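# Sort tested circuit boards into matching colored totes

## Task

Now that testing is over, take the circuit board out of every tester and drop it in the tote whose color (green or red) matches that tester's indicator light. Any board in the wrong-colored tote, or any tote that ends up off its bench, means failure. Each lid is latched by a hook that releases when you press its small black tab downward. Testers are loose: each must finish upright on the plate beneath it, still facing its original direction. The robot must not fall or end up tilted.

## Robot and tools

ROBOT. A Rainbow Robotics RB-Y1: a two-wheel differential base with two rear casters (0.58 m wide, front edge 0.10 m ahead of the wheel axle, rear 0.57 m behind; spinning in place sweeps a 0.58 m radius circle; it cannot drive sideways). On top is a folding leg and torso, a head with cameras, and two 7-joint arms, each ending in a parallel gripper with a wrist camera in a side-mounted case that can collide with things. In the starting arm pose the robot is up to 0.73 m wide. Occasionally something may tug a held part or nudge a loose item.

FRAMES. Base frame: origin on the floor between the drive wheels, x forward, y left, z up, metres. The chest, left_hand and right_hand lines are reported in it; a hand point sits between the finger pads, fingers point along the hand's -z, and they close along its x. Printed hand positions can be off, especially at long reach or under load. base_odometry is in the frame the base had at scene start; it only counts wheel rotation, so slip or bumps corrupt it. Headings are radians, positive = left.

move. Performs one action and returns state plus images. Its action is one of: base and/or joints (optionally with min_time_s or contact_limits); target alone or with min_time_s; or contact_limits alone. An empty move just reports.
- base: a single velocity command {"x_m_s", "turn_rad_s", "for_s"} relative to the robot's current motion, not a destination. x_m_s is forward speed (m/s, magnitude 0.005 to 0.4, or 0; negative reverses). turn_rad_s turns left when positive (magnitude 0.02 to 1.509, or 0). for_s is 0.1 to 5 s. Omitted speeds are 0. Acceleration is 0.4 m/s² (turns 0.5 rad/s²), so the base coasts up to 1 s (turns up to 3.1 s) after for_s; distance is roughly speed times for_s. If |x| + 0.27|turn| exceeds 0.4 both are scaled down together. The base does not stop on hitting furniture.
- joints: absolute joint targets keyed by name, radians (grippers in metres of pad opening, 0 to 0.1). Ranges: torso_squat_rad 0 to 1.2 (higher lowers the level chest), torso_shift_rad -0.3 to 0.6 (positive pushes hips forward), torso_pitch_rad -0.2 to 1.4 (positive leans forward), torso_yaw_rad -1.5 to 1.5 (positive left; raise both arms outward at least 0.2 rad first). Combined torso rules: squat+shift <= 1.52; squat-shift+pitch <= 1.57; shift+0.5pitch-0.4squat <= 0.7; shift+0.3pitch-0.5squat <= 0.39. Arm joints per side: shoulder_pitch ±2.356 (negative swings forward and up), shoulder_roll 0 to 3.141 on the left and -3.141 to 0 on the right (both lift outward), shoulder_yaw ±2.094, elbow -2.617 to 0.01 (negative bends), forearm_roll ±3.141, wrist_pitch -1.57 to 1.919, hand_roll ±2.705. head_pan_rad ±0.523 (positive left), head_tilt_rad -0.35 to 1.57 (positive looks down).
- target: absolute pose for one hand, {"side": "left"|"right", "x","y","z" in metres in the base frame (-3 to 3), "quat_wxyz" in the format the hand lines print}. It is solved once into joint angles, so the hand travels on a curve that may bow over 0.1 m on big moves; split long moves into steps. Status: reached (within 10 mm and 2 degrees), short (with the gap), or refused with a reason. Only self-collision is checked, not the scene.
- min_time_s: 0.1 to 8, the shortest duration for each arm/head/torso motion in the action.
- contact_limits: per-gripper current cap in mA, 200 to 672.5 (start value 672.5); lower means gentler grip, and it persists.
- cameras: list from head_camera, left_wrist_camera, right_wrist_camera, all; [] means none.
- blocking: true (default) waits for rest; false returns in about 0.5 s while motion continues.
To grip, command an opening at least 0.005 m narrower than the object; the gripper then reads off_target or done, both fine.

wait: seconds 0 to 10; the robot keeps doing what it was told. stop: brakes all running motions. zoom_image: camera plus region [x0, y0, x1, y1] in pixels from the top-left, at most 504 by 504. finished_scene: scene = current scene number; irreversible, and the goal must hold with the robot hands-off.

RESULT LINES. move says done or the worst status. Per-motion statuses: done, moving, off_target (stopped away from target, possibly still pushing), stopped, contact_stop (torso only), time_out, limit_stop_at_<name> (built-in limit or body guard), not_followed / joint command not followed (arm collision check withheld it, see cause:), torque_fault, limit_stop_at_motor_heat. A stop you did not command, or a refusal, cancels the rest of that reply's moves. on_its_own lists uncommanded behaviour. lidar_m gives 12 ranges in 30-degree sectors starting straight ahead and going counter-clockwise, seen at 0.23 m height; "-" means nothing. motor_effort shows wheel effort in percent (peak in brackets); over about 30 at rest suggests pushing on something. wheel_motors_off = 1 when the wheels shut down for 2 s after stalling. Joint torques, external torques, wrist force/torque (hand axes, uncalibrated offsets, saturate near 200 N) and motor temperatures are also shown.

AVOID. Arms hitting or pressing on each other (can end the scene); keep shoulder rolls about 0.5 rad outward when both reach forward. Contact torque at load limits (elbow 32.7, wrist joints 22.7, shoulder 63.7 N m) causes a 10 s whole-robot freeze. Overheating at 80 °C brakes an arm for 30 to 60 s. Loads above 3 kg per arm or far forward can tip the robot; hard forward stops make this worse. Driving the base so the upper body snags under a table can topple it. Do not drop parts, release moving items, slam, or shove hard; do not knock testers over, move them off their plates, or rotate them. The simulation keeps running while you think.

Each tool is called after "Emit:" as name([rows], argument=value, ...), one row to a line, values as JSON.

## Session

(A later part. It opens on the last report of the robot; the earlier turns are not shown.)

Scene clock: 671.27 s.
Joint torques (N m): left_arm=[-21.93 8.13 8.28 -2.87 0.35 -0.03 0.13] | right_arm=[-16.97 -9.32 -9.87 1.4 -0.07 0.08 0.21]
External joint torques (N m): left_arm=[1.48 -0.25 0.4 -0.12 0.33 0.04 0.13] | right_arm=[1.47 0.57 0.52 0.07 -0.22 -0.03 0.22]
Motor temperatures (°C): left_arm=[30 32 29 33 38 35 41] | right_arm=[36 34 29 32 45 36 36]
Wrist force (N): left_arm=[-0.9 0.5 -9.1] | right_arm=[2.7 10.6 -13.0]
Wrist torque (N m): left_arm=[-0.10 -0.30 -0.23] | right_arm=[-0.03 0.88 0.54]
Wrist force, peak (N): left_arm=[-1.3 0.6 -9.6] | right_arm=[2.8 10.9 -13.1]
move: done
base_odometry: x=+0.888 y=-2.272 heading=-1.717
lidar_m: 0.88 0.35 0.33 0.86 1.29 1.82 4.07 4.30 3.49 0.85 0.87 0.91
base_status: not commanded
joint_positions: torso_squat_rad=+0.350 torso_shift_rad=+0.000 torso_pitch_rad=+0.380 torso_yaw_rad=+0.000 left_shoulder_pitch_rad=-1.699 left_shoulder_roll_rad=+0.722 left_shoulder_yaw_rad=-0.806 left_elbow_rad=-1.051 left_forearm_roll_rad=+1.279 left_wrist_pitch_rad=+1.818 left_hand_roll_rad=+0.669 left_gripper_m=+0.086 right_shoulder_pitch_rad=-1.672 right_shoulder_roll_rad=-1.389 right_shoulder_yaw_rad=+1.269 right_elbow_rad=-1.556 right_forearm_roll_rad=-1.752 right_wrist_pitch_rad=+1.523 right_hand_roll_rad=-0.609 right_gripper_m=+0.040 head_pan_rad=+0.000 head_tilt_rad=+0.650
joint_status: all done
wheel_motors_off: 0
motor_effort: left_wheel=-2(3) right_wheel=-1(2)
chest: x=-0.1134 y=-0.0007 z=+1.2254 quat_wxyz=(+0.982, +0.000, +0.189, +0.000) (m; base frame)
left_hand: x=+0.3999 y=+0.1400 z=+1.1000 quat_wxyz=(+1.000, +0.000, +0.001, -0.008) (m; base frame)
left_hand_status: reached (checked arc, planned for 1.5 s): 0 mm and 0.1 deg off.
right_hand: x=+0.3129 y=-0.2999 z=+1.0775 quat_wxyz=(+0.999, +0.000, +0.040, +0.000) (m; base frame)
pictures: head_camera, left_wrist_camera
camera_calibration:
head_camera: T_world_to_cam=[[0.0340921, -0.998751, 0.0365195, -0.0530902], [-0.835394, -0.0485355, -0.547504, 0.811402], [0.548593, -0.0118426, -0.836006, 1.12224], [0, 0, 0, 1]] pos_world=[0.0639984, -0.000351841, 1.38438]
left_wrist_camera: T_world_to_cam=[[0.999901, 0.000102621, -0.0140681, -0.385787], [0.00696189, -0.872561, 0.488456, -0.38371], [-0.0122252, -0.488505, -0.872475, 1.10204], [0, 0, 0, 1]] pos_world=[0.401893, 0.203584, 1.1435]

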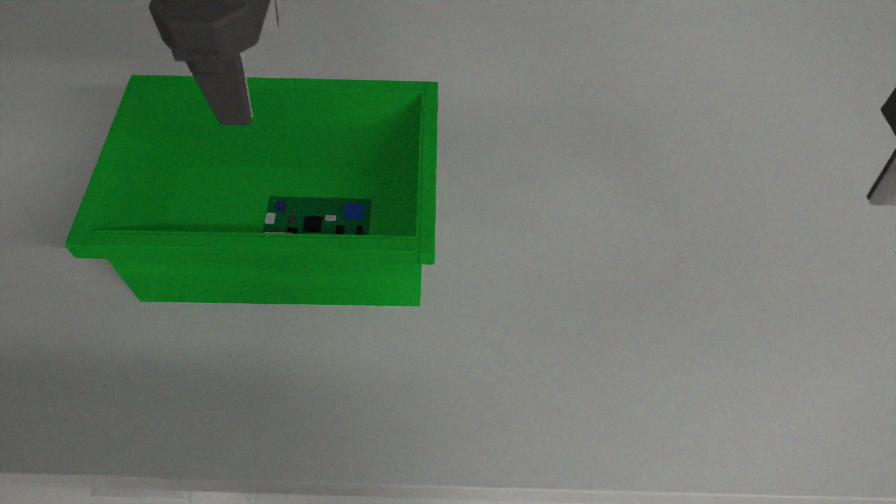

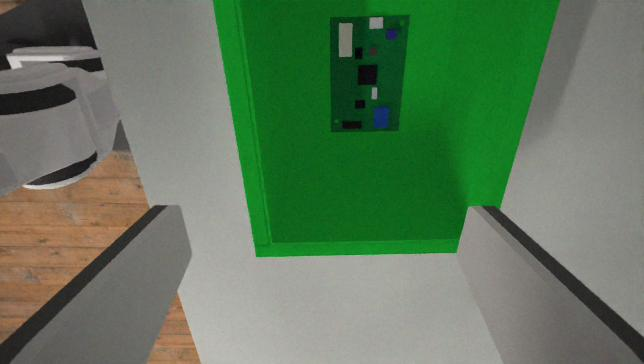

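Emit:
move(target={"side":"left","x":0.30,"y":0.3,"z":1.12,"quat_wxyz":[1,0,0,0]}, min_time_s=1, cameras=[])

Emit:
move(base={"x_m_s":-0.3,"for_s":1.83}, joints={"torso_pitch_rad":0.3,"head_tilt_rad":0.45,"left_gripper_m":0.0}, cameras=["head_camera"])

Emit:
move(base={"turn_rad_s":0.8,"for_s":3.83}, cameras=["head_camera"])

Emit:
move(base={"x_m_s":0.4,"for_s":5}, cameras=[])

Emit:
move(base={"x_m_s":0.4,"for_s":1.7}, cameras=["head_camera"])

Scene clock: 685.60 s.
Joint torques (N m): left_arm=[-14.25 10.54 11.01 -0.34 0.07 -0.41 0.36] | right_arm=[-16.77 -8.74 -10 1.46 -0.07 0.14 0.19]
External joint torques (N m): left_arm=[1.58 -0.77 0.81 -0.37 0.05 -0.36 0.36] | right_arm=[1.67 1.14 0.38 0.13 -0.22 0.03 0.19]
Motor temperatures (°C): left_arm=[30 32 30 33 38 35 41] | right_arm=[36 34 29 32 45 36 36]
Wrist force (N): left_arm=[-0.7 0.5 -8.7] | right_arm=[2.8 10.6 -13.0]
Wrist torque (N m): left_arm=[-0.12 -0.28 -0.21] | right_arm=[-0.06 0.88 0.51]
Wrist force, peak (N): left_arm=[-0.8 0.7 -9.7] | right_arm=[3.0 11.0 -13.1]
move: done
base_odometry: x=+0.888 y=-2.272 heading=-1.717
lidar_m: 0.88 0.35 0.34 0.86 1.29 1.83 4.07 4.29 3.49 0.86 0.88 0.92
base_status: not commanded
joint_positions: torso_squat_rad=+0.350 torso_shift_rad=+0.000 torso_pitch_rad=+0.380 torso_yaw_rad=+0.000 left_shoulder_pitch_rad=-1.370 left_shoulder_roll_rad=+1.393 left_shoulder_yaw_rad=-0.723 left_elbow_rad=-1.708 left_forearm_roll_rad=+1.599 left_wrist_pitch_rad=+1.753 left_hand_roll_rad=+0.700 left_gripper_m=+0.086 right_shoulder_pitch_rad=-1.672 right_shoulder_roll_rad=-1.389 right_shoulder_yaw_rad=+1.269 right_elbow_rad=-1.556 right_forearm_roll_rad=-1.752 right_wrist_pitch_rad=+1.523 right_hand_roll_rad=-0.609 right_gripper_m=+0.040 head_pan_rad=+0.000 head_tilt_rad=+0.650
joint_status: all done
wheel_motors_off: 0
motor_effort: left_wheel=-3(3) right_wheel=+2(3)
chest: x=-0.1133 y=-0.0007 z=+1.2254 quat_wxyz=(+0.982, +0.000, +0.189, +0.000) (m; base frame)
left_hand: x=+0.2998 y=+0.2994 z=+1.1204 quat_wxyz=(+1.000, +0.004, +0.004, -0.001) (m; base frame)
left_hand_status: reached (checked arc, planned for 1.0 s): 1 mm and 0.7 deg off.
right_hand: x=+0.3129 y=-0.2999 z=+1.0775 quat_wxyz=(+0.999, +0.000, +0.040, +0.000) (m; base frame)
pictures: none
No camera images: "cameras" was empty.

Scene clock: 688.53 s.
Joint torques (N m): left_arm=[-14.98 10.03 10.7 0.11 0.06 -0.27 0.32] | right_arm=[-17.18 -8.64 -10.12 1.8 0.07 -0.14 0.23]
External joint torques (N m): left_arm=[1.05 -0.62 0.54 -0.28 0.14 -0.11 0.32] | right_arm=[1.51 0.44 0.36 0.13 -0.19 -0.12 0.23]
Motor temperatures (°C): left_arm=[30 32 30 33 38 35 41] | right_arm=[36 34 29 32 45 36 36]
Wrist force (N): left_arm=[-1.3 0.5 -9.2] | right_arm=[2.7 10.6 -12.8]
Wrist torque (N m): left_arm=[-0.09 -0.33 -0.23] | right_arm=[-0.03 0.90 0.54]
Wrist force, peak (N): left_arm=[-1.4 0.2 -9.4] | right_arm=[3.5 10.9 -13.2]
move: done
base_odometry: x=+0.968 y=-1.727 heading=-1.718
lidar_m: 1.00 0.82 1.09 1.24 1.29 1.84 3.53 3.77 3.48 3.07 1.13 1.17
base_status: done (sent for 1.83 of 1.83 s)
joint_positions: torso_squat_rad=+0.350 torso_shift_rad=+0.000 torso_pitch_rad=+0.300 torso_yaw_rad=+0.000 left_shoulder_pitch_rad=-1.370 left_shoulder_roll_rad=+1.393 left_shoulder_yaw_rad=-0.723 left_elbow_rad=-1.708 left_forearm_roll_rad=+1.599 left_wrist_pitch_rad=+1.753 left_hand_roll_rad=+0.700 left_gripper_m=+0.000 right_shoulder_pitch_rad=-1.672 right_shoulder_roll_rad=-1.389 right_shoulder_yaw_rad=+1.269 right_elbow_rad=-1.556 right_forearm_roll_rad=-1.752 right_wrist_pitch_rad=+1.523 right_hand_roll_rad=-0.609 right_gripper_m=+0.040 head_pan_rad=+0.000 head_tilt_rad=+0.450
joint_status: all done
wheel_motors_off: 0
motor_effort: left_wheel=+0(25) right_wheel=+4(26)
chest: x=-0.1367 y=-0.0007 z=+1.2337 quat_wxyz=(+0.989, +0.000, +0.149, +0.000) (m; base frame)
left_hand: x=+0.2836 y=+0.2993 z=+1.1620 quat_wxyz=(+0.999, +0.004, -0.036, -0.001) (m; base frame)
right_hand: x=+0.3000 y=-0.2999 z=+1.1203 quat_wxyz=(+1.000, +0.000, +0.000, +0.000) (m; base frame)
pictures: head_camera
camera_calibration:
head_camera: T_world_to_cam=[[0.0224526, -0.998758, 0.044485, -0.0643342], [-0.651627, -0.0483658, -0.756996, 1.09569], [0.758207, -0.0119911, -0.651904, 0.906458], [0, 0, 0, 1]] pos_world=[0.0281396, -0.000391232, 1.42321]

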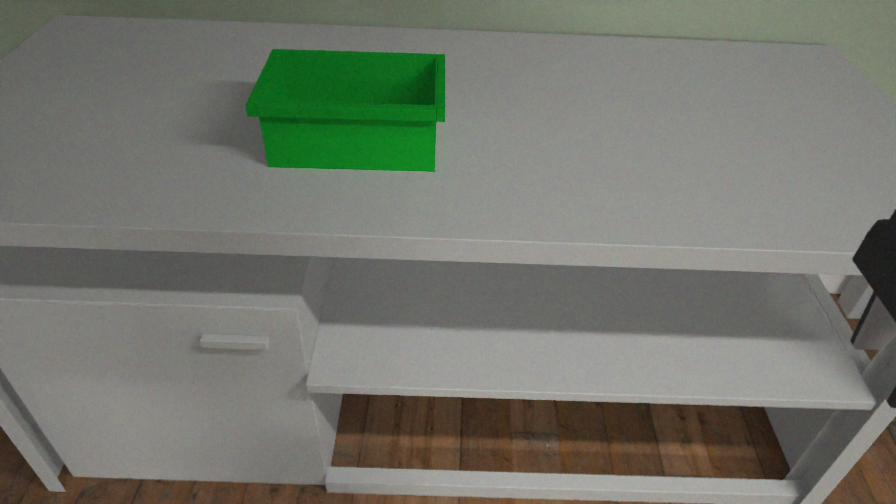

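Scene clock: 694.30 s.
Joint torques (N m): left_arm=[-14.99 10.11 10.76 0.02 0.14 -0.24 0.28] | right_arm=[-17.4 -8.48 -10.12 1.66 0.06 -0.13 0.24]
External joint torques (N m): left_arm=[1.04 -0.54 0.6 -0.37 0.22 -0.08 0.29] | right_arm=[1.29 0.61 0.36 -0.01 -0.2 -0.1 0.24]
Motor temperatures (°C): left_arm=[30 32 30 33 38 35 41] | right_arm=[36 34 29 32 45 36 36]
Wrist force (N): left_arm=[-1.3 0.2 -9.0] | right_arm=[2.0 10.6 -12.6]
Wrist torque (N m): left_arm=[-0.06 -0.34 -0.22] | right_arm=[-0.03 0.83 0.52]
Wrist force, peak (N): left_arm=[-1.2 0.6 -9.5] | right_arm=[2.6 11.0 -13.0]
move: done
base_odometry: x=+0.968 y=-1.727 heading=+1.349
lidar_m: 3.52 3.56 3.54 3.34 1.45 1.13 1.43 0.85 1.04 1.27 1.28 1.70
base_status: done (sent for 3.83 of 3.83 s)
joint_positions: torso_squat_rad=+0.350 torso_shift_rad=+0.000 torso_pitch_rad=+0.300 torso_yaw_rad=+0.000 left_shoulder_pitch_rad=-1.370 left_shoulder_roll_rad=+1.393 left_shoulder_yaw_rad=-0.723 left_elbow_rad=-1.708 left_forearm_roll_rad=+1.599 left_wrist_pitch_rad=+1.753 left_hand_roll_rad=+0.700 left_gripper_m=+0.000 right_shoulder_pitch_rad=-1.672 right_shoulder_roll_rad=-1.389 right_shoulder_yaw_rad=+1.269 right_elbow_rad=-1.556 right_forearm_roll_rad=-1.752 right_wrist_pitch_rad=+1.523 right_hand_roll_rad=-0.609 right_gripper_m=+0.040 head_pan_rad=+0.000 head_tilt_rad=+0.450
joint_status: not commanded
wheel_motors_off: 0
motor_effort: left_wheel=+0(23) right_wheel=+4(25)
chest: x=-0.1367 y=-0.0007 z=+1.2337 quat_wxyz=(+0.989, +0.000, +0.149, +0.000) (m; base frame)
left_hand: x=+0.2836 y=+0.2993 z=+1.1620 quat_wxyz=(+0.999, +0.004, -0.036, -0.001) (m; base frame)
right_hand: x=+0.3000 y=-0.2999 z=+1.1203 quat_wxyz=(+1.000, +0.000, +0.000, +0.000) (m; base frame)
pictures: head_camera
camera_calibration:
head_camera: T_world_to_cam=[[0.0224248, -0.998758, 0.0444952, -0.064342], [-0.651649, -0.0483551, -0.756978, 1.09567], [0.758189, -0.0120202, -0.651924, 0.906465], [0, 0, 0, 1]] pos_world=[0.0281645, -0.00038487, 1.42321]

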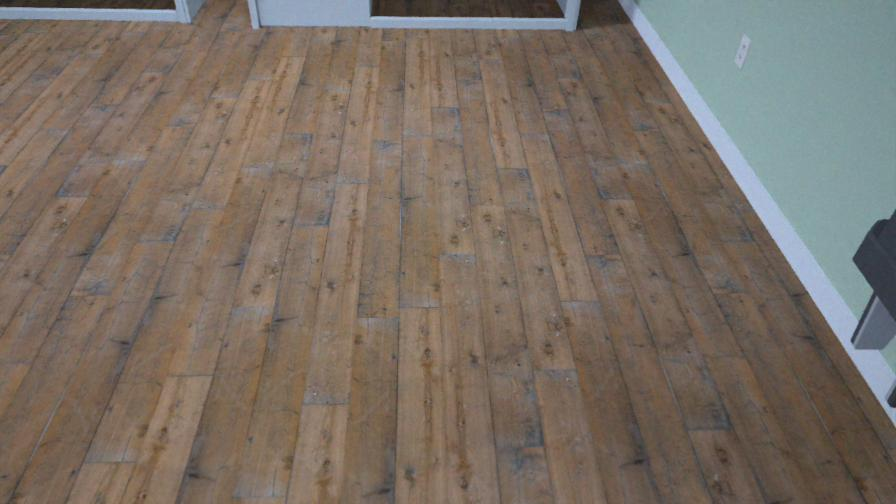

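Scene clock: 700.77 s.
Joint torques (N m): left_arm=[-14.97 10.33 10.68 0.14 0.1 -0.21 0.31] | right_arm=[-17.03 -8.71 -9.86 1.65 0.09 -0.03 0.24]
External joint torques (N m): left_arm=[1.06 -0.33 0.51 -0.25 0.18 -0.05 0.32] | right_arm=[1.66 0.38 0.62 -0.02 -0.17 -0.01 0.24]
Motor temperatures (°C): left_arm=[30 32 30 33 38 35 41] | right_arm=[36 34 29 32 45 36 36]
Wrist force (N): left_arm=[-1.3 0.4 -9.0] | right_arm=[2.4 10.9 -13.0]
Wrist torque (N m): left_arm=[-0.10 -0.32 -0.21] | right_arm=[-0.07 0.87 0.50]
Wrist force, peak (N): left_arm=[-1.6 0.5 -9.3] | right_arm=[2.3 10.8 -13.1]
move: done
base_odometry: x=+1.408 y=+0.224 heading=+1.349
lidar_m: 1.93 1.56 2.05 3.47 3.54 2.93 2.78 1.78 1.24 1.16 1.17 1.53
base_status: done (sent for 5 of 5 s)
joint_positions: torso_squat_rad=+0.350 torso_shift_rad=+0.000 torso_pitch_rad=+0.300 torso_yaw_rad=+0.000 left_shoulder_pitch_rad=-1.370 left_shoulder_roll_rad=+1.393 left_shoulder_yaw_rad=-0.723 left_elbow_rad=-1.708 left_forearm_roll_rad=+1.599 left_wrist_pitch_rad=+1.753 left_hand_roll_rad=+0.700 left_gripper_m=+0.000 right_shoulder_pitch_rad=-1.672 right_shoulder_roll_rad=-1.389 right_shoulder_yaw_rad=+1.269 right_elbow_rad=-1.556 right_forearm_roll_rad=-1.752 right_wrist_pitch_rad=+1.523 right_hand_roll_rad=-0.609 right_gripper_m=+0.040 head_pan_rad=+0.000 head_tilt_rad=+0.450
joint_status: not commanded
wheel_motors_off: 0
motor_effort: left_wheel=+0(28) right_wheel=-2(29)
chest: x=-0.1366 y=-0.0007 z=+1.2337 quat_wxyz=(+0.989, +0.000, +0.149, +0.000) (m; base frame)
left_hand: x=+0.2836 y=+0.2993 z=+1.1619 quat_wxyz=(+0.999, +0.004, -0.036, -0.001) (m; base frame)
right_hand: x=+0.3001 y=-0.2999 z=+1.1202 quat_wxyz=(+1.000, +0.000, +0.000, +0.000) (m; base frame)
pictures: none
No camera images: "cameras" was empty.

Scene clock: 703.93 s.
Joint torques (N m): left_arm=[-14.89 10.23 10.55 0.21 0.12 -0.22 0.3] | right_arm=[-16.99 -8.46 -10.34 1.67 -0.01 -0.09 0.22]
External joint torques (N m): left_arm=[1.14 -0.43 0.39 -0.18 0.2 -0.05 0.3] | right_arm=[1.7 0.63 0.14 0 -0.26 -0.06 0.22]
Motor temperatures (°C): left_arm=[30 32 30 33 38 35 41] | right_arm=[36 34 29 32 45 36 36]
Wrist force (N): left_arm=[-1.2 0.4 -9.2] | right_arm=[2.3 10.4 -12.6]
Wrist torque (N m): left_arm=[-0.08 -0.33 -0.21] | right_arm=[-0.01 0.85 0.52]
Wrist force, peak (N): left_arm=[-1.1 0.6 -9.5] | right_arm=[2.7 10.8 -13.0]
move: done
base_odometry: x=+1.557 y=+0.887 heading=+1.349
lidar_m: 1.50 0.92 1.11 2.80 3.58 3.73 3.45 1.71 1.19 1.12 1.12 1.08
base_status: done (sent for 1.7 of 1.7 s)
joint_positions: torso_squat_rad=+0.350 torso_shift_rad=+0.000 torso_pitch_rad=+0.300 torso_yaw_rad=+0.000 left_shoulder_pitch_rad=-1.370 left_shoulder_roll_rad=+1.393 left_shoulder_yaw_rad=-0.723 left_elbow_rad=-1.708 left_forearm_roll_rad=+1.599 left_wrist_pitch_rad=+1.753 left_hand_roll_rad=+0.700 left_gripper_m=+0.000 right_shoulder_pitch_rad=-1.672 right_shoulder_roll_rad=-1.389 right_shoulder_yaw_rad=+1.269 right_elbow_rad=-1.556 right_forearm_roll_rad=-1.752 right_wrist_pitch_rad=+1.523 right_hand_roll_rad=-0.609 right_gripper_m=+0.040 head_pan_rad=+0.000 head_tilt_rad=+0.450
joint_status: not commanded
wheel_motors_off: 0
motor_effort: left_wheel=+0(26) right_wheel=-1(21)
chest: x=-0.1366 y=-0.0007 z=+1.2337 quat_wxyz=(+0.989, +0.000, +0.149, +0.000) (m; base frame)
left_hand: x=+0.2836 y=+0.2993 z=+1.1619 quat_wxyz=(+0.999, +0.004, -0.036, -0.001) (m; base frame)
right_hand: x=+0.3001 y=-0.2999 z=+1.1202 quat_wxyz=(+1.000, +0.000, +0.000, +0.000) (m; base frame)
pictures: head_camera
camera_calibration:
head_camera: T_world_to_cam=[[0.0224311, -0.998758, 0.0444921, -0.0643383], [-0.65175, -0.0483552, -0.756891, 1.09559], [0.758102, -0.0120198, -0.652025, 0.906524], [0, 0, 0, 1]] pos_world=[0.0282539, -0.000384886, 1.42318]

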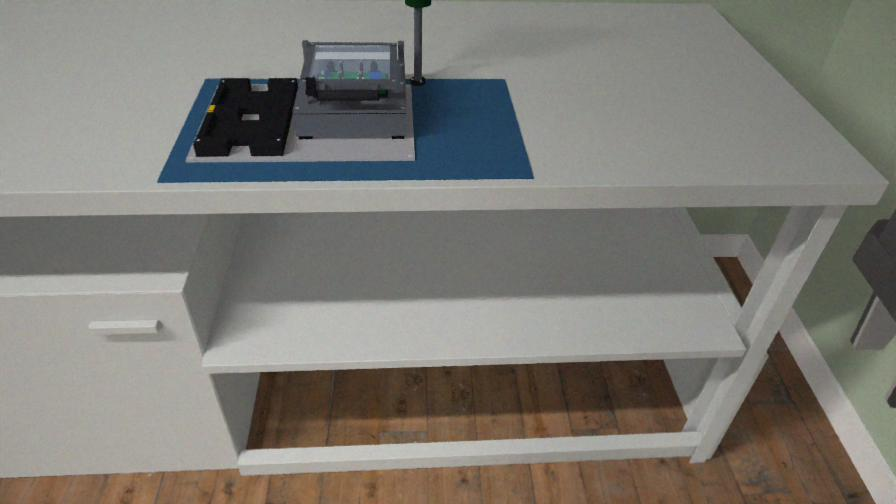

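Emit:
zoom_image(camera="head_camera", region=[250, 0, 470, 170])

Scaled by 2.291 from the camera's 896x504 image, which has a finer 1280x720 frame.

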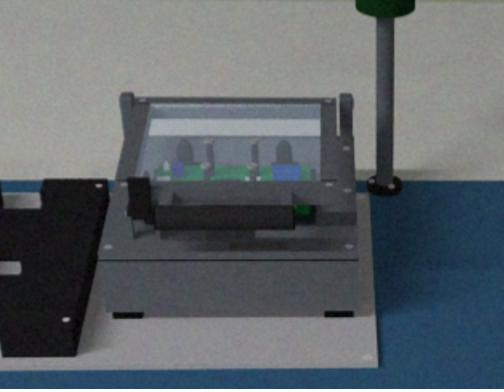

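Emit:
move(base={"turn_rad_s":0.2,"for_s":0.405}, cameras=[])

Emit:
move(base={"x_m_s":0.3,"for_s":1.4}, joints={"head_tilt_rad":0.65}, cameras=["head_camera"])

Scene clock: 717.53 s.
Joint torques (N m): left_arm=[-14.85 10.16 10.41 0.13 0.05 -0.21 0.29] | right_arm=[-17.12 -8.5 -10.14 1.64 0.05 -0.1 0.17]
External joint torques (N m): left_arm=[1.18 -0.5 0.24 -0.26 0.13 -0.04 0.29] | right_arm=[1.56 0.59 0.34 -0.03 -0.21 -0.07 0.17]
Motor temperatures (°C): left_arm=[30 32 30 33 38 35 41] | right_arm=[36 34 29 32 45 36 36]
Wrist force (N): left_arm=[-1.4 0.4 -9.1] | right_arm=[2.2 10.8 -12.7]
Wrist torque (N m): left_arm=[-0.07 -0.35 -0.22] | right_arm=[-0.08 0.85 0.54]
Wrist force, peak (N): left_arm=[-1.5 0.6 -9.5] | right_arm=[2.5 11.2 -12.9]
move: done
base_odometry: x=+1.557 y=+0.887 heading=+1.429
lidar_m: 1.50 0.94 1.19 3.51 3.65 3.59 3.45 1.57 1.16 1.12 1.15 1.08
base_status: done (sent for 0.4 of 0.4 s)
joint_positions: torso_squat_rad=+0.350 torso_shift_rad=+0.000 torso_pitch_rad=+0.300 torso_yaw_rad=+0.000 left_shoulder_pitch_rad=-1.370 left_shoulder_roll_rad=+1.393 left_shoulder_yaw_rad=-0.723 left_elbow_rad=-1.708 left_forearm_roll_rad=+1.599 left_wrist_pitch_rad=+1.753 left_hand_roll_rad=+0.700 left_gripper_m=+0.000 right_shoulder_pitch_rad=-1.672 right_shoulder_roll_rad=-1.389 right_shoulder_yaw_rad=+1.269 right_elbow_rad=-1.556 right_forearm_roll_rad=-1.752 right_wrist_pitch_rad=+1.523 right_hand_roll_rad=-0.609 right_gripper_m=+0.040 head_pan_rad=+0.000 head_tilt_rad=+0.450
joint_status: not commanded
wheel_motors_off: 0
motor_effort: left_wheel=-3(27) right_wheel=+1(24)
chest: x=-0.1366 y=-0.0007 z=+1.2337 quat_wxyz=(+0.989, +0.000, +0.149, +0.000) (m; base frame)
left_hand: x=+0.2836 y=+0.2993 z=+1.1620 quat_wxyz=(+0.999, +0.004, -0.036, -0.001) (m; base frame)
right_hand: x=+0.3001 y=-0.2999 z=+1.1202 quat_wxyz=(+1.000, +0.000, +0.000, +0.000) (m; base frame)
pictures: none
No camera images: "cameras" was empty.

Scene clock: 720.03 s.
Joint torques (N m): left_arm=[-14.74 10.28 10.57 0.09 0.11 -0.2 0.33] | right_arm=[-17.05 -8.37 -9.98 1.72 0.13 -0.08 0.26]
External joint torques (N m): left_arm=[1.28 -0.37 0.4 -0.3 0.19 -0.04 0.33] | right_arm=[1.64 0.72 0.5 0.05 -0.12 -0.06 0.26]
Motor temperatures (°C): left_arm=[30 32 30 33 38 35 41] | right_arm=[36 34 29 32 45 36 36]
Wrist force (N): left_arm=[-1.5 0.5 -9.0] | right_arm=[2.5 10.4 -12.7]
Wrist torque (N m): left_arm=[-0.08 -0.37 -0.23] | right_arm=[-0.02 0.88 0.50]
Wrist force, peak (N): left_arm=[-1.2 0.1 -9.6] | right_arm=[2.3 11.1 -13.0]
move: done
base_odometry: x=+1.617 y=+1.303 heading=+1.429
lidar_m: 1.07 0.57 0.60 2.56 3.65 3.99 3.87 1.58 1.17 1.13 0.80 1.03
base_status: done (sent for 1.4 of 1.4 s)
joint_positions: torso_squat_rad=+0.350 torso_shift_rad=+0.000 torso_pitch_rad=+0.300 torso_yaw_rad=+0.000 left_shoulder_pitch_rad=-1.370 left_shoulder_roll_rad=+1.393 left_shoulder_yaw_rad=-0.723 left_elbow_rad=-1.708 left_forearm_roll_rad=+1.599 left_wrist_pitch_rad=+1.753 left_hand_roll_rad=+0.700 left_gripper_m=+0.000 right_shoulder_pitch_rad=-1.672 right_shoulder_roll_rad=-1.389 right_shoulder_yaw_rad=+1.269 right_elbow_rad=-1.556 right_forearm_roll_rad=-1.752 right_wrist_pitch_rad=+1.523 right_hand_roll_rad=-0.609 right_gripper_m=+0.040 head_pan_rad=+0.000 head_tilt_rad=+0.650
joint_status: all done
wheel_motors_off: 0
motor_effort: left_wheel=+0(28) right_wheel=-3(23)
chest: x=-0.1366 y=-0.0007 z=+1.2337 quat_wxyz=(+0.989, +0.000, +0.149, +0.000) (m; base frame)
left_hand: x=+0.2837 y=+0.2993 z=+1.1619 quat_wxyz=(+0.999, +0.004, -0.036, -0.001) (m; base frame)
right_hand: x=+0.3001 y=-0.2999 z=+1.1202 quat_wxyz=(+1.000, +0.000, +0.000, +0.000) (m; base frame)
pictures: head_camera
camera_calibration:
head_camera: T_world_to_cam=[[0.031009, -0.998754, 0.0391076, -0.0562276], [-0.789106, -0.048477, -0.612341, 0.882828], [0.613474, -0.0118719, -0.789626, 1.0935], [0, 0, 0, 1]] pos_world=[0.0275537, -0.000378664, 1.40625]

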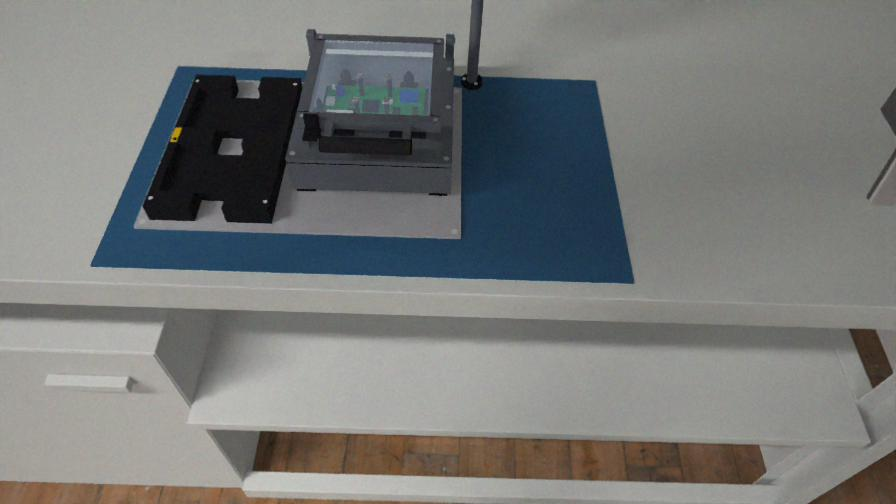

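Emit:
move(base={"turn_rad_s":0.06,"for_s":0.4}, cameras=[])

Emit:
move(base={"x_m_s":0.1,"for_s":1.42}, cameras=["head_camera"])

Emit:
move(target={"side":"left","x":0.367,"y":0.155,"z":1.04,"quat_wxyz":[1,0,0,0]}, min_time_s=1.2, cameras=["head_camera","left_wrist_camera"])

Scene clock: 734.30 s.
Joint torques (N m): left_arm=[-15.06 10.14 10.72 0.25 0.1 -0.17 0.31] | right_arm=[-17.11 -8.47 -10.05 1.72 0.07 -0.07 0.18]
External joint torques (N m): left_arm=[0.97 -0.51 0.56 -0.14 0.18 0 0.31] | right_arm=[1.58 0.62 0.43 0.05 -0.18 -0.05 0.18]
Motor temperatures (°C): left_arm=[30 32 30 33 38 35 41] | right_arm=[36 34 29 32 45 36 36]
Wrist force (N): left_arm=[-1.5 0.2 -9.0] | right_arm=[2.3 10.7 -13.0]
Wrist torque (N m): left_arm=[-0.07 -0.36 -0.22] | right_arm=[-0.03 0.87 0.50]
Wrist force, peak (N): left_arm=[-1.4 0.6 -9.4] | right_arm=[2.4 10.9 -12.9]
move: done
base_odometry: x=+1.617 y=+1.303 heading=+1.452
lidar_m: 1.08 0.57 0.61 2.56 3.67 3.99 3.74 1.54 1.17 1.14 0.80 1.05
base_status: done (sent for 0.4 of 0.4 s)
joint_positions: torso_squat_rad=+0.350 torso_shift_rad=+0.000 torso_pitch_rad=+0.300 torso_yaw_rad=+0.000 left_shoulder_pitch_rad=-1.370 left_shoulder_roll_rad=+1.393 left_shoulder_yaw_rad=-0.723 left_elbow_rad=-1.708 left_forearm_roll_rad=+1.599 left_wrist_pitch_rad=+1.753 left_hand_roll_rad=+0.700 left_gripper_m=+0.000 right_shoulder_pitch_rad=-1.672 right_shoulder_roll_rad=-1.389 right_shoulder_yaw_rad=+1.269 right_elbow_rad=-1.556 right_forearm_roll_rad=-1.752 right_wrist_pitch_rad=+1.523 right_hand_roll_rad=-0.609 right_gripper_m=+0.040 head_pan_rad=+0.000 head_tilt_rad=+0.650
joint_status: not commanded
wheel_motors_off: 0
motor_effort: left_wheel=-4(23) right_wheel=+2(22)
chest: x=-0.1366 y=-0.0007 z=+1.2337 quat_wxyz=(+0.989, +0.000, +0.149, +0.000) (m; base frame)
left_hand: x=+0.2836 y=+0.2993 z=+1.1620 quat_wxyz=(+0.999, +0.004, -0.036, -0.001) (m; base frame)
right_hand: x=+0.3001 y=-0.2999 z=+1.1202 quat_wxyz=(+1.000, +0.000, +0.000, +0.000) (m; base frame)
pictures: none
No camera images: "cameras" was empty.

Scene clock: 736.27 s.
Joint torques (N m): left_arm=[-14.91 10.18 10.24 0.23 0.03 -0.16 0.35] | right_arm=[-16.94 -8.46 -9.92 1.77 -0.04 -0.07 0.23]
External joint torques (N m): left_arm=[1.11 -0.48 0.08 -0.16 0.11 0 0.35] | right_arm=[1.74 0.63 0.56 0.1 -0.29 -0.04 0.23]
Motor temperatures (°C): left_arm=[30 32 30 33 38 35 41] | right_arm=[36 34 29 32 45 36 36]
Wrist force (N): left_arm=[-1.3 0.4 -9.2] | right_arm=[2.5 10.8 -12.9]
Wrist torque (N m): left_arm=[-0.08 -0.33 -0.21] | right_arm=[-0.05 0.87 0.52]
Wrist force, peak (N): left_arm=[-1.4 0.6 -9.5] | right_arm=[2.9 10.9 -13.0]
move: done
base_odometry: x=+1.634 y=+1.445 heading=+1.452
lidar_m: 0.94 0.53 0.47 2.54 3.67 4.13 3.80 1.55 1.17 1.13 0.74 0.97
base_status: done (sent for 1.43 of 1.43 s)
joint_positions: torso_squat_rad=+0.350 torso_shift_rad=+0.000 torso_pitch_rad=+0.300 torso_yaw_rad=+0.000 left_shoulder_pitch_rad=-1.370 left_shoulder_roll_rad=+1.393 left_shoulder_yaw_rad=-0.723 left_elbow_rad=-1.708 left_forearm_roll_rad=+1.599 left_wrist_pitch_rad=+1.753 left_hand_roll_rad=+0.700 left_gripper_m=+0.000 right_shoulder_pitch_rad=-1.672 right_shoulder_roll_rad=-1.389 right_shoulder_yaw_rad=+1.269 right_elbow_rad=-1.556 right_forearm_roll_rad=-1.752 right_wrist_pitch_rad=+1.523 right_hand_roll_rad=-0.609 right_gripper_m=+0.040 head_pan_rad=+0.000 head_tilt_rad=+0.650
joint_status: not commanded
wheel_motors_off: 0
motor_effort: left_wheel=-2(32) right_wheel=-3(23)
chest: x=-0.1365 y=-0.0007 z=+1.2337 quat_wxyz=(+0.989, +0.000, +0.149, +0.000) (m; base frame)
left_hand: x=+0.2837 y=+0.2993 z=+1.1619 quat_wxyz=(+0.999, +0.004, -0.036, -0.001) (m; base frame)
right_hand: x=+0.3002 y=-0.2999 z=+1.1201 quat_wxyz=(+1.000, +0.000, +0.000, +0.000) (m; base frame)
pictures: head_camera
camera_calibration:
head_camera: T_world_to_cam=[[0.031011, -0.998754, 0.0391098, -0.0562307], [-0.789169, -0.0484787, -0.61226, 0.882769], [0.613393, -0.0118774, -0.789689, 1.09352], [0, 0, 0, 1]] pos_world=[0.0276387, -0.000376902, 1.40623]

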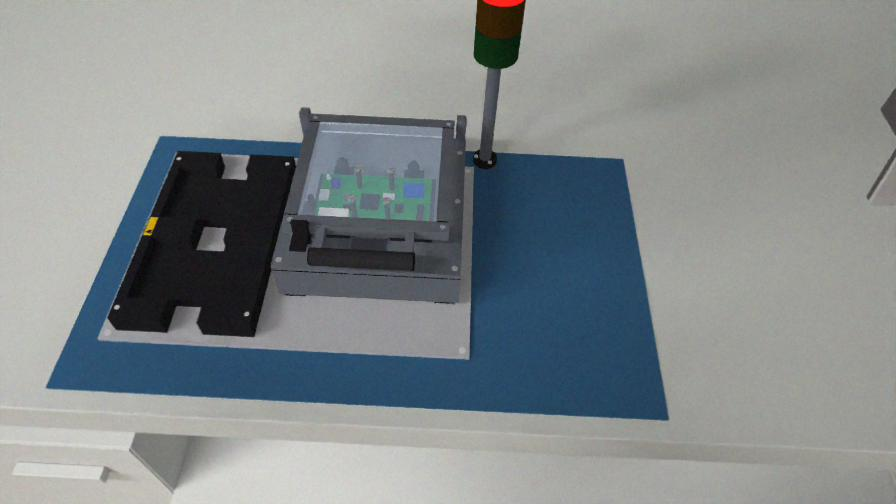

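Scene clock: 737.87 s.
Joint torques (N m): left_arm=[-22.12 8.01 7.6 -1.14 0.28 -0.16 -0.13] | right_arm=[-17.22 -8.53 -10.05 1.64 0.01 -0.06 0.19]
External joint torques (N m): left_arm=[0.73 -0.61 -0.93 1.12 0.26 -0.08 -0.13] | right_arm=[1.47 0.55 0.43 -0.04 -0.24 -0.03 0.19]
Motor temperatures (°C): left_arm=[30 32 30 33 38 35 41] | right_arm=[36 34 29 32 45 36 36]
Wrist force (N): left_arm=[-1.3 0.6 -9.2] | right_arm=[2.3 10.9 -12.8]
Wrist torque (N m): left_arm=[-0.09 -0.35 -0.23] | right_arm=[-0.09 0.86 0.52]
Wrist force, peak (N): left_arm=[-1.2 0.3 -9.8] | right_arm=[2.4 10.8 -13.1]
move: done
base_odometry: x=+1.634 y=+1.445 heading=+1.452
lidar_m: 0.93 0.54 0.47 2.54 3.67 4.13 3.81 1.56 1.17 1.14 0.74 0.97
base_status: not commanded
joint_positions: torso_squat_rad=+0.350 torso_shift_rad=+0.000 torso_pitch_rad=+0.300 torso_yaw_rad=+0.000 left_shoulder_pitch_rad=-1.514 left_shoulder_roll_rad=+0.741 left_shoulder_yaw_rad=-0.939 left_elbow_rad=-1.112 left_forearm_roll_rad=+1.317 left_wrist_pitch_rad=+1.633 left_hand_roll_rad=+0.693 left_gripper_m=+0.000 right_shoulder_pitch_rad=-1.672 right_shoulder_roll_rad=-1.389 right_shoulder_yaw_rad=+1.269 right_elbow_rad=-1.556 right_forearm_roll_rad=-1.752 right_wrist_pitch_rad=+1.523 right_hand_roll_rad=-0.609 right_gripper_m=+0.040 head_pan_rad=+0.000 head_tilt_rad=+0.650
joint_status: all done
wheel_motors_off: 0
motor_effort: left_wheel=+2(2) right_wheel=-4(4)
chest: x=-0.1366 y=-0.0007 z=+1.2337 quat_wxyz=(+0.989, +0.000, +0.149, +0.000) (m; base frame)
left_hand: x=+0.3666 y=+0.1550 z=+1.0402 quat_wxyz=(+1.000, +0.000, -0.001, +0.000) (m; base frame)
left_hand_status: reached (checked arc, planned for 1.2 s): 0 mm and 0.2 deg off.
right_hand: x=+0.3001 y=-0.2999 z=+1.1202 quat_wxyz=(+1.000, +0.000, +0.000, +0.000) (m; base frame)
pictures: head_camera, left_wrist_camera
camera_calibration:
head_camera: T_world_to_cam=[[0.0309855, -0.998754, 0.0391086, -0.0562356], [-0.789074, -0.0484596, -0.612384, 0.882864], [0.613516, -0.0118846, -0.789593, 1.09349], [0, 0, 0, 1]] pos_world=[0.0275145, -0.000386612, 1.40626]
left_wrist_camera: T_world_to_cam=[[0.999831, 0.0156997, -0.00954792, -0.360356], [0.0183637, -0.872046, 0.48908, -0.346081], [-0.000647797, -0.489173, -0.872187, 1.0523], [0, 0, 0, 1]] pos_world=[0.367332, 0.218618, 1.08363]

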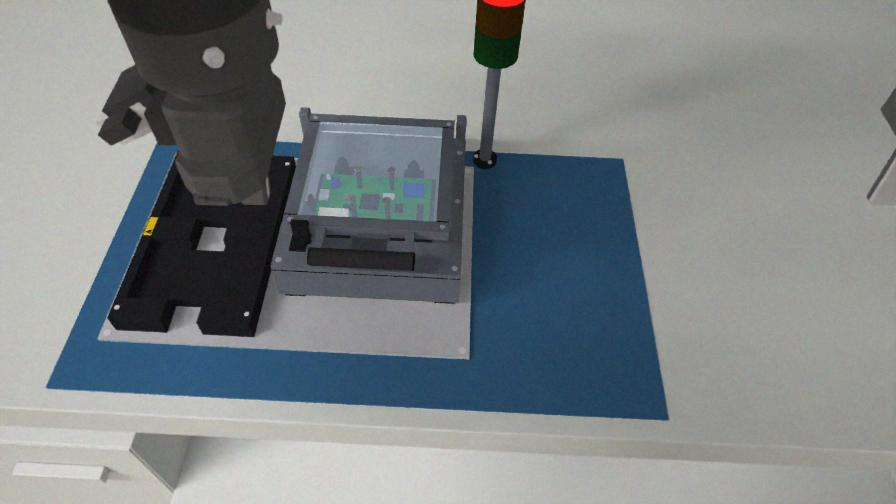

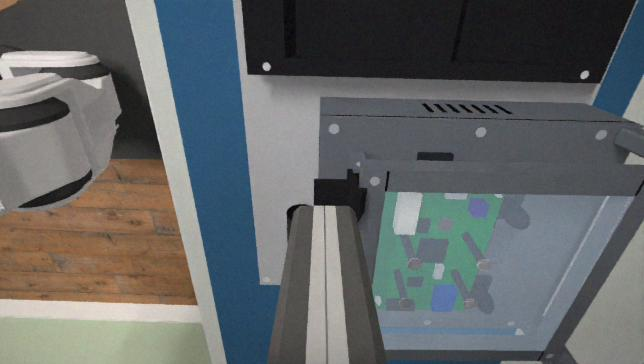

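Emit:
move(cameras=["left_wrist_camera","head_camera"])

Emit:
zoom_image(camera="left_wrist_camera", region=[220, 100, 480, 290])

Scene clock: 764.13 s.
Joint torques (N m): left_arm=[-22.02 7.99 7.73 -1.13 0.26 -0.12 -0.14] | right_arm=[-17.39 -8.35 -10.34 1.7 0 -0.17 0.19]
External joint torques (N m): left_arm=[0.83 -0.63 -0.8 1.12 0.24 -0.05 -0.14] | right_arm=[1.3 0.73 0.14 0.03 -0.25 -0.14 0.19]
Motor temperatures (°C): left_arm=[30 32 30 33 38 35 41] | right_arm=[36 34 29 32 45 36 36]
Wrist force (N): left_arm=[-1.1 0.7 -9.1] | right_arm=[2.3 10.9 -12.7]
Wrist torque (N m): left_arm=[-0.13 -0.32 -0.23] | right_arm=[-0.07 0.85 0.52]
Wrist force, peak (N): left_arm=[-1.3 0.5 -9.4] | right_arm=[2.4 10.8 -13.1]
base_odometry: x=+1.634 y=+1.445 heading=+1.452
lidar_m: 0.93 0.54 0.48 2.54 3.67 4.12 3.80 1.55 1.17 1.14 0.74 0.97
base_status: not commanded
joint_positions: torso_squat_rad=+0.350 torso_shift_rad=+0.000 torso_pitch_rad=+0.300 torso_yaw_rad=+0.000 left_shoulder_pitch_rad=-1.514 left_shoulder_roll_rad=+0.741 left_shoulder_yaw_rad=-0.939 left_elbow_rad=-1.112 left_forearm_roll_rad=+1.317 left_wrist_pitch_rad=+1.633 left_hand_roll_rad=+0.693 left_gripper_m=+0.000 right_shoulder_pitch_rad=-1.672 right_shoulder_roll_rad=-1.389 right_shoulder_yaw_rad=+1.269 right_elbow_rad=-1.556 right_forearm_roll_rad=-1.752 right_wrist_pitch_rad=+1.523 right_hand_roll_rad=-0.609 right_gripper_m=+0.040 head_pan_rad=+0.000 head_tilt_rad=+0.650
joint_status: all done
wheel_motors_off: 0
motor_effort: left_wheel=+0(2) right_wheel=-3(4)
chest: x=-0.1366 y=-0.0007 z=+1.2337 quat_wxyz=(+0.989, +0.000, +0.149, +0.000) (m; base frame)
left_hand: x=+0.3666 y=+0.1550 z=+1.0402 quat_wxyz=(+1.000, +0.000, -0.001, +0.000) (m; base frame)
left_hand_status: reached (checked arc, planned for 1.2 s): 0 mm and 0.2 deg off.
right_hand: x=+0.3001 y=-0.2999 z=+1.1202 quat_wxyz=(+1.000, +0.000, +0.000, +0.000) (m; base frame)
pictures: head_camera, left_wrist_camera
camera_calibration:
head_camera: T_world_to_cam=[[0.0309855, -0.998754, 0.0391083, -0.0562355], [-0.789074, -0.0484595, -0.612384, 0.882863], [0.613516, -0.0118843, -0.789593, 1.09349], [0, 0, 0, 1]] pos_world=[0.0275145, -0.000386908, 1.40626]
left_wrist_camera: T_world_to_cam=[[0.999831, 0.0156999, -0.00954775, -0.360356], [0.0183637, -0.872046, 0.48908, -0.346081], [-0.000647588, -0.489173, -0.872187, 1.0523], [0, 0, 0, 1]] pos_world=[0.367332, 0.218618, 1.08363]

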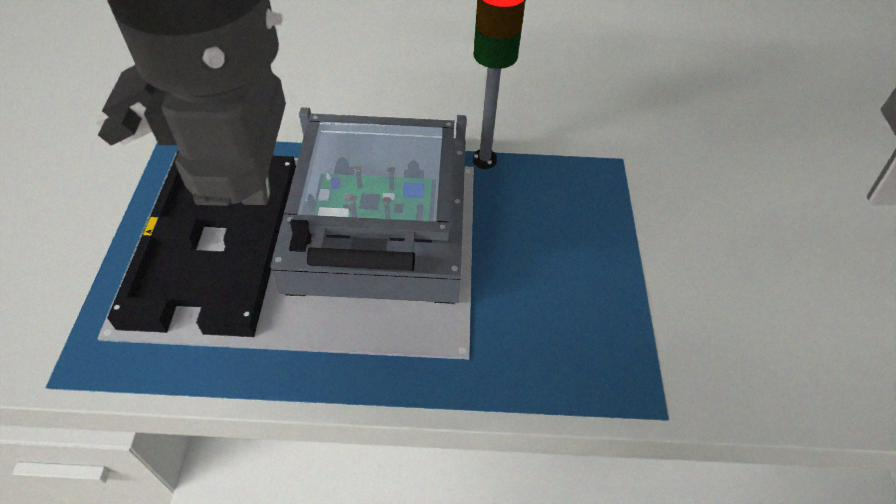

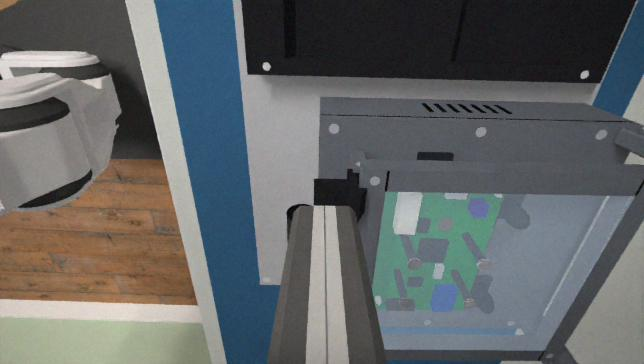

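Scaled by 1.938 from the camera's 644x364 image, which has a finer 920x520 frame.

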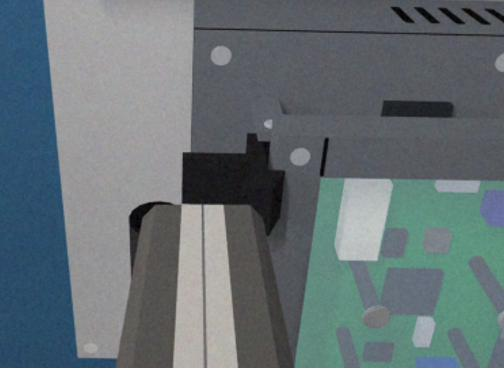

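Emit:
move(target={"side":"left","x":0.375,"y":0.141,"z":0.99,"quat_wxyz":[1,0,0,0]}, min_time_s=1.5, cameras=["left_wrist_camera"])

Emit:
move(target={"side":"left","x":0.375,"y":0.141,"z":0.969,"quat_wxyz":[1,0,0,0]}, min_time_s=1.5, cameras=["left_wrist_camera","head_camera"])

Scene clock: 784.07 s.
Joint torques (N m): left_arm=[-13.2 3.74 3.31 -0.25 -0.07 -0.7 -0.22] | right_arm=[-17.29 -8.45 -10.09 1.71 0.05 -0.07 0.18]
External joint torques (N m): left_arm=[10.11 -4.56 -4.33 2.3 -0.09 -0.61 -0.22] | right_arm=[1.41 0.62 0.39 0.03 -0.2 -0.04 0.18]
Motor temperatures (°C): left_arm=[30 32 30 33 38 35 41] | right_arm=[36 34 29 32 45 36 36]
Wrist force (N): left_arm=[-2.9 1.3 12.5] | right_arm=[2.4 10.6 -13.0]
Wrist torque (N m): left_arm=[-0.12 -0.38 -0.22] | right_arm=[-0.02 0.86 0.52]
Wrist force, peak (N): left_arm=[-4.5 1.2 16.9] | right_arm=[2.4 11.1 -13.1]
move: done
base_odometry: x=+1.634 y=+1.445 heading=+1.452
lidar_m: 0.93 0.54 0.47 2.54 3.67 4.13 3.81 1.55 1.17 1.14 0.75 0.97
base_status: not commanded
joint_positions: torso_squat_rad=+0.350 torso_shift_rad=+0.000 torso_pitch_rad=+0.299 torso_yaw_rad=+0.000 left_shoulder_pitch_rad=-1.485 left_shoulder_roll_rad=+0.631 left_shoulder_yaw_rad=-0.977 left_elbow_rad=-0.960 left_forearm_roll_rad=+1.265 left_wrist_pitch_rad=+1.527 left_hand_roll_rad=+0.641 left_gripper_m=+0.000 right_shoulder_pitch_rad=-1.672 right_shoulder_roll_rad=-1.389 right_shoulder_yaw_rad=+1.269 right_elbow_rad=-1.556 right_forearm_roll_rad=-1.752 right_wrist_pitch_rad=+1.523 right_hand_roll_rad=-0.609 right_gripper_m=+0.040 head_pan_rad=+0.000 head_tilt_rad=+0.650
joint_status: all done
wheel_motors_off: 0
motor_effort: left_wheel=+0(2) right_wheel=-1(5)
chest: x=-0.1370 y=-0.0007 z=+1.2337 quat_wxyz=(+0.989, +0.000, +0.149, +0.000) (m; base frame)
left_hand: x=+0.3749 y=+0.1411 z=+0.9922 quat_wxyz=(+1.000, +0.000, -0.004, +0.000) (m; base frame)
left_hand_status: reached (checked arc, planned for 1.5 s): 2 mm and 0.4 deg off.
right_hand: x=+0.2997 y=-0.2999 z=+1.1206 quat_wxyz=(+1.000, +0.000, +0.000, +0.000) (m; base frame)
pictures: left_wrist_camera
camera_calibration:
left_wrist_camera: T_world_to_cam=[[0.999862, 0.0158037, -0.00509467, -0.373415], [0.0162754, -0.871979, 0.489273, -0.334245], [0.00328987, -0.489289, -0.872116, 1.00212], [0, 0, 0, 1]] pos_world=[0.375506, 0.204773, 1.0356]

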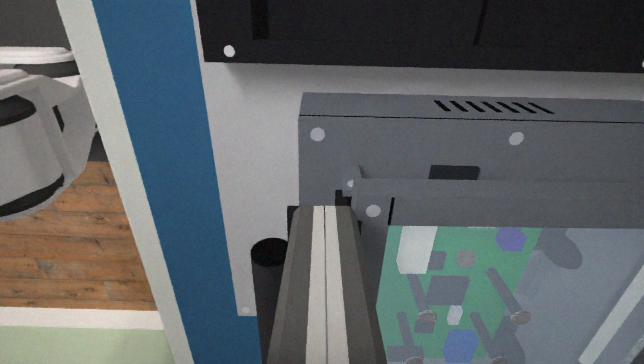

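Scene clock: 795.37 s.
Joint torques (N m): left_arm=[10.3 -3.12 -7.84 4.01 -1.23 -3.21 0.04] | right_arm=[-17.01 -8.28 -10.18 1.76 0.11 -0.04 0.25]
External joint torques (N m): left_arm=[33.85 -11.43 -15.13 6.6 -1.23 -3.08 0.04] | right_arm=[1.69 0.75 0.3 0.08 -0.15 -0.01 0.25]
External joint torques when the fault began: left_arm=[63.73 -23.9 -28.55 11.47 -1.43 -5.88 -0.08]
Motor temperatures (°C): left_arm=[30 32 30 33 38 35 41] | right_arm=[36 34 29 32 45 36 36]
Wrist force (N): left_arm=[-13.7 4.3 74.2] | right_arm=[2.0 10.8 -12.9]
Wrist torque (N m): left_arm=[-0.38 0.23 -0.37] | right_arm=[-0.07 0.81 0.51]
Wrist force, peak (N): left_arm=[-24.6 10.2 147.1] | right_arm=[3.3 11.1 -13.4]
move: torque_fault
TORQUE FAULT: left_shoulder_pitch_rad reached its load limit. The robot stopped for 10 seconds, dropped its targets and accepts commands again. The stop added 9.2 s to the call.
base_odometry: x=+1.634 y=+1.445 heading=+1.453
lidar_m: 0.93 0.53 0.48 2.54 3.67 4.14 3.80 1.54 1.17 1.14 0.74 0.97
base_status: not commanded
joint_positions: torso_squat_rad=+0.350 torso_shift_rad=-0.001 torso_pitch_rad=+0.296 torso_yaw_rad=+0.000 left_shoulder_pitch_rad=-1.489 left_shoulder_roll_rad=+0.604 left_shoulder_yaw_rad=-0.978 left_elbow_rad=-0.901 left_forearm_roll_rad=+1.254 left_wrist_pitch_rad=+1.490 left_hand_roll_rad=+0.613 left_gripper_m=+0.000 right_shoulder_pitch_rad=-1.672 right_shoulder_roll_rad=-1.389 right_shoulder_yaw_rad=+1.269 right_elbow_rad=-1.556 right_forearm_roll_rad=-1.752 right_wrist_pitch_rad=+1.523 right_hand_roll_rad=-0.609 right_gripper_m=+0.040 head_pan_rad=+0.000 head_tilt_rad=+0.650
joint_status: left_shoulder_pitch_rad torque_fault (moved -0.005 of +0.021); left_elbow_rad torque_fault (moved +0.059 of +0.067); left_wrist_pitch_rad torque_fault (moved -0.037 of -0.045); the others done
wheel_motors_off: 0
on_its_own: left_shoulder_pitch_rad is held at -1.481, not at your -1.463, since a torque_fault; left_wrist_pitch_rad is held at +1.489, not at your +1.482, since a torque_fault
motor_effort: left_wheel=+10(26) right_wheel=-2(20)
chest: x=-0.1385 y=-0.0009 z=+1.2339 quat_wxyz=(+0.989, +0.001, +0.148, +0.000) (m; base frame)
left_hand: x=+0.3828 y=+0.1387 z=+0.9877 quat_wxyz=(+1.000, -0.005, -0.014, +0.002) (m; base frame)
left_hand_status: short (checked arc, planned for 1.5 s): torque_fault, 20 mm and 1.7 deg off.
right_hand: x=+0.2986 y=-0.3000 z=+1.1218 quat_wxyz=(+1.000, +0.001, -0.001, +0.000) (m; base frame)
pictures: head_camera, left_wrist_camera
camera_calibration:
head_camera: T_world_to_cam=[[0.0310161, -0.998769, 0.0387108, -0.0559061], [-0.786956, -0.0482795, -0.615118, 0.885179], [0.616229, -0.0113851, -0.787484, 1.09259], [0, 0, 0, 1]] pos_world=[0.0250463, -0.000662031, 1.40705]
left_wrist_camera: T_world_to_cam=[[0.999703, 0.0184688, 0.0159072, -0.402273], [0.00811992, -0.867664, 0.497085, -0.339495], [0.0229827, -0.496808, -0.867556, 0.986009], [0, 0, 0, 1]] pos_world=[0.382249, 0.202719, 1.03057]

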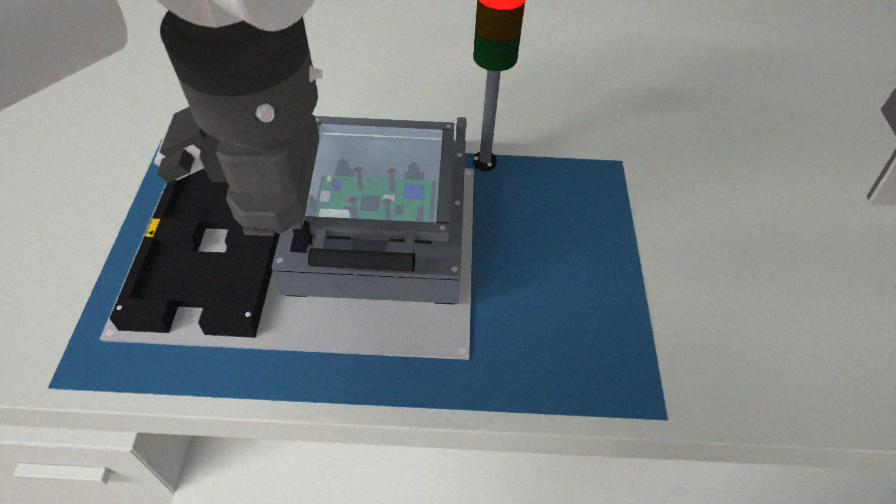

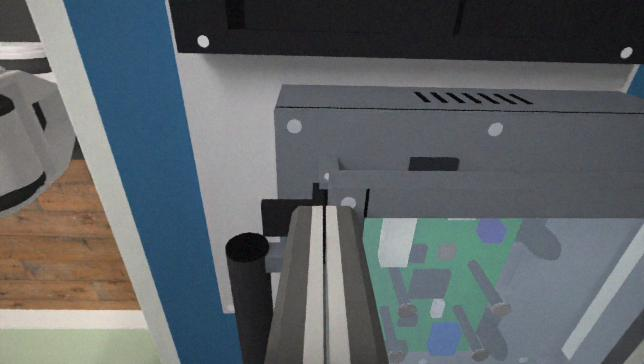

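Emit:
move(target={"side":"left","x":0.373,"y":0.15,"z":1.02,"quat_wxyz":[1,0,0,0]}, cameras=["left_wrist_camera"])

Emit:
move(target={"side":"left","x":0.372,"y":0.160,"z":0.995,"quat_wxyz":[1,0,0,0]}, cameras=["left_wrist_camera"])

Emit:
zoom_image(camera="left_wrist_camera", region=[200, 120, 420, 290])

Scene clock: 810.70 s.
Joint torques (N m): left_arm=[-21.57 7.76 7.66 -2.22 0.21 -0.22 0.3] | right_arm=[-17.23 -8.44 -10.2 1.64 0.06 -0.06 0.22]
External joint torques (N m): left_arm=[1.71 -0.77 -0.25 0.2 0.18 -0.16 0.3] | right_arm=[1.46 0.64 0.28 -0.03 -0.19 -0.04 0.22]
Motor temperatures (°C): left_arm=[30 32 30 33 38 35 41] | right_arm=[36 34 29 32 45 36 36]
Wrist force (N): left_arm=[-1.7 0.8 -9.6] | right_arm=[2.5 10.9 -12.8]
Wrist torque (N m): left_arm=[-0.10 -0.43 -0.25] | right_arm=[-0.08 0.87 0.53]
Wrist force, peak (N): left_arm=[-13.6 4.2 74.3] | right_arm=[2.7 10.9 -13.2]
move: done
base_odometry: x=+1.634 y=+1.445 heading=+1.452
lidar_m: 0.93 0.54 0.47 2.54 3.68 4.13 3.80 1.55 1.17 1.14 0.74 0.97
base_status: not commanded
joint_positions: torso_squat_rad=+0.350 torso_shift_rad=+0.000 torso_pitch_rad=+0.300 torso_yaw_rad=+0.000 left_shoulder_pitch_rad=-1.512 left_shoulder_roll_rad=+0.677 left_shoulder_yaw_rad=-0.957 left_elbow_rad=-0.999 left_forearm_roll_rad=+1.294 left_wrist_pitch_rad=+1.588 left_hand_roll_rad=+0.641 left_gripper_m=+0.000 right_shoulder_pitch_rad=-1.672 right_shoulder_roll_rad=-1.389 right_shoulder_yaw_rad=+1.269 right_elbow_rad=-1.556 right_forearm_roll_rad=-1.752 right_wrist_pitch_rad=+1.523 right_hand_roll_rad=-0.609 right_gripper_m=+0.040 head_pan_rad=+0.000 head_tilt_rad=+0.650
joint_status: all done
wheel_motors_off: 0
motor_effort: left_wheel=+1(9) right_wheel=-3(10)
chest: x=-0.1367 y=-0.0007 z=+1.2337 quat_wxyz=(+0.989, +0.000, +0.149, +0.000) (m; base frame)
left_hand: x=+0.3742 y=+0.1500 z=+1.0181 quat_wxyz=(+1.000, +0.000, +0.002, +0.000) (m; base frame)
left_hand_status: reached (checked arc, planned for 0.4 s): 2 mm and 0.2 deg off.
right_hand: x=+0.3000 y=-0.2999 z=+1.1202 quat_wxyz=(+1.000, +0.000, +0.000, +0.000) (m; base frame)
pictures: left_wrist_camera
camera_calibration:
left_wrist_camera: T_world_to_cam=[[0.999754, 0.0150897, -0.0162799, -0.361149], [0.0211219, -0.872228, 0.488644, -0.340245], [-0.00682624, -0.488867, -0.872331, 1.03304], [0, 0, 0, 1]] pos_world=[0.375299, 0.213698, 1.06153]

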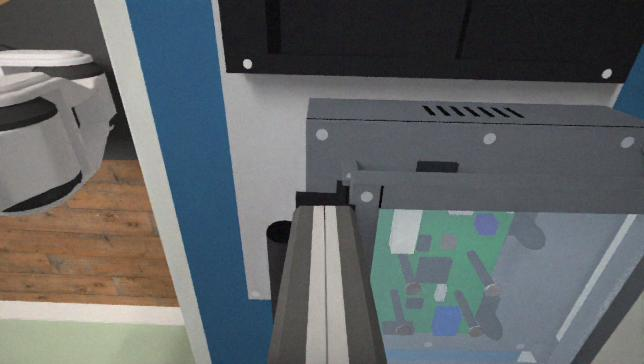

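Scene clock: 811.70 s.
Joint torques (N m): left_arm=[-21.67 8.64 7.32 -2.74 0.27 -0.16 -0.11] | right_arm=[-17.05 -8.75 -9.9 1.68 0.04 -0.08 0.19]
External joint torques (N m): left_arm=[1.33 0.01 -0.6 -0.27 0.25 -0.08 -0.11] | right_arm=[1.64 0.34 0.58 0.01 -0.21 -0.05 0.19]
Motor temperatures (°C): left_arm=[30 32 30 33 38 35 41] | right_arm=[36 34 29 32 45 36 36]
Wrist force (N): left_arm=[-1.9 0.5 -9.4] | right_arm=[2.3 10.8 -12.8]
Wrist torque (N m): left_arm=[-0.07 -0.42 -0.23] | right_arm=[-0.06 0.86 0.51]
Wrist force, peak (N): left_arm=[-2.7 0.9 -11.1] | right_arm=[2.7 11.3 -13.0]
move: done
base_odometry: x=+1.634 y=+1.445 heading=+1.452
lidar_m: 0.93 0.53 0.47 2.53 3.67 4.13 3.80 1.55 1.18 1.14 0.75 0.97
base_status: not commanded
joint_positions: torso_squat_rad=+0.350 torso_shift_rad=+0.000 torso_pitch_rad=+0.300 torso_yaw_rad=+0.000 left_shoulder_pitch_rad=-1.462 left_shoulder_roll_rad=+0.686 left_shoulder_yaw_rad=-0.967 left_elbow_rad=-1.008 left_forearm_roll_rad=+1.278 left_wrist_pitch_rad=+1.540 left_hand_roll_rad=+0.629 left_gripper_m=+0.000 right_shoulder_pitch_rad=-1.672 right_shoulder_roll_rad=-1.389 right_shoulder_yaw_rad=+1.269 right_elbow_rad=-1.556 right_forearm_roll_rad=-1.752 right_wrist_pitch_rad=+1.523 right_hand_roll_rad=-0.609 right_gripper_m=+0.040 head_pan_rad=+0.000 head_tilt_rad=+0.650
joint_status: all done
wheel_motors_off: 0
motor_effort: left_wheel=+1(4) right_wheel=-3(4)
chest: x=-0.1366 y=-0.0007 z=+1.2337 quat_wxyz=(+0.989, +0.000, +0.149, +0.000) (m; base frame)
left_hand: x=+0.3720 y=+0.1599 z=+0.9950 quat_wxyz=(+1.000, +0.000, +0.000, +0.000) (m; base frame)
left_hand_status: reached (checked arc, planned for 0.3 s): 0 mm and 0.0 deg off.
right_hand: x=+0.3001 y=-0.2999 z=+1.1202 quat_wxyz=(+1.000, +0.000, +0.000, +0.000) (m; base frame)
pictures: left_wrist_camera
camera_calibration:
left_wrist_camera: T_world_to_cam=[[0.999803, 0.0155165, -0.0124078, -0.363409], [0.0196011, -0.872302, 0.488575, -0.319627], [-0.00324232, -0.488722, -0.872434, 1.01646], [0, 0, 0, 1]] pos_world=[0.372898, 0.223593, 1.03845]

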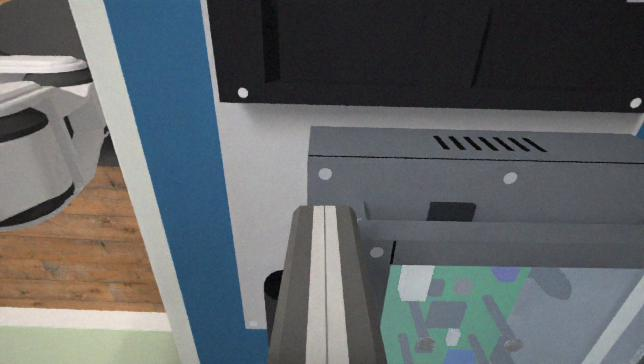

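Scaled by 2.291 from the camera's 644x364 image, which has a finer 920x520 frame.

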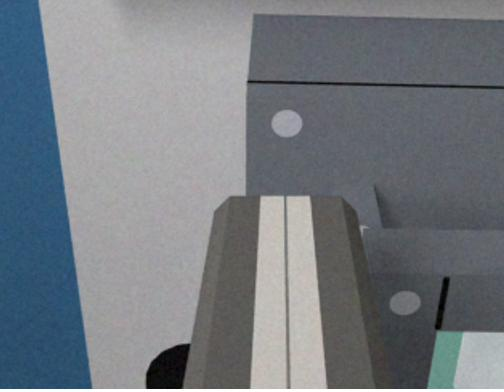

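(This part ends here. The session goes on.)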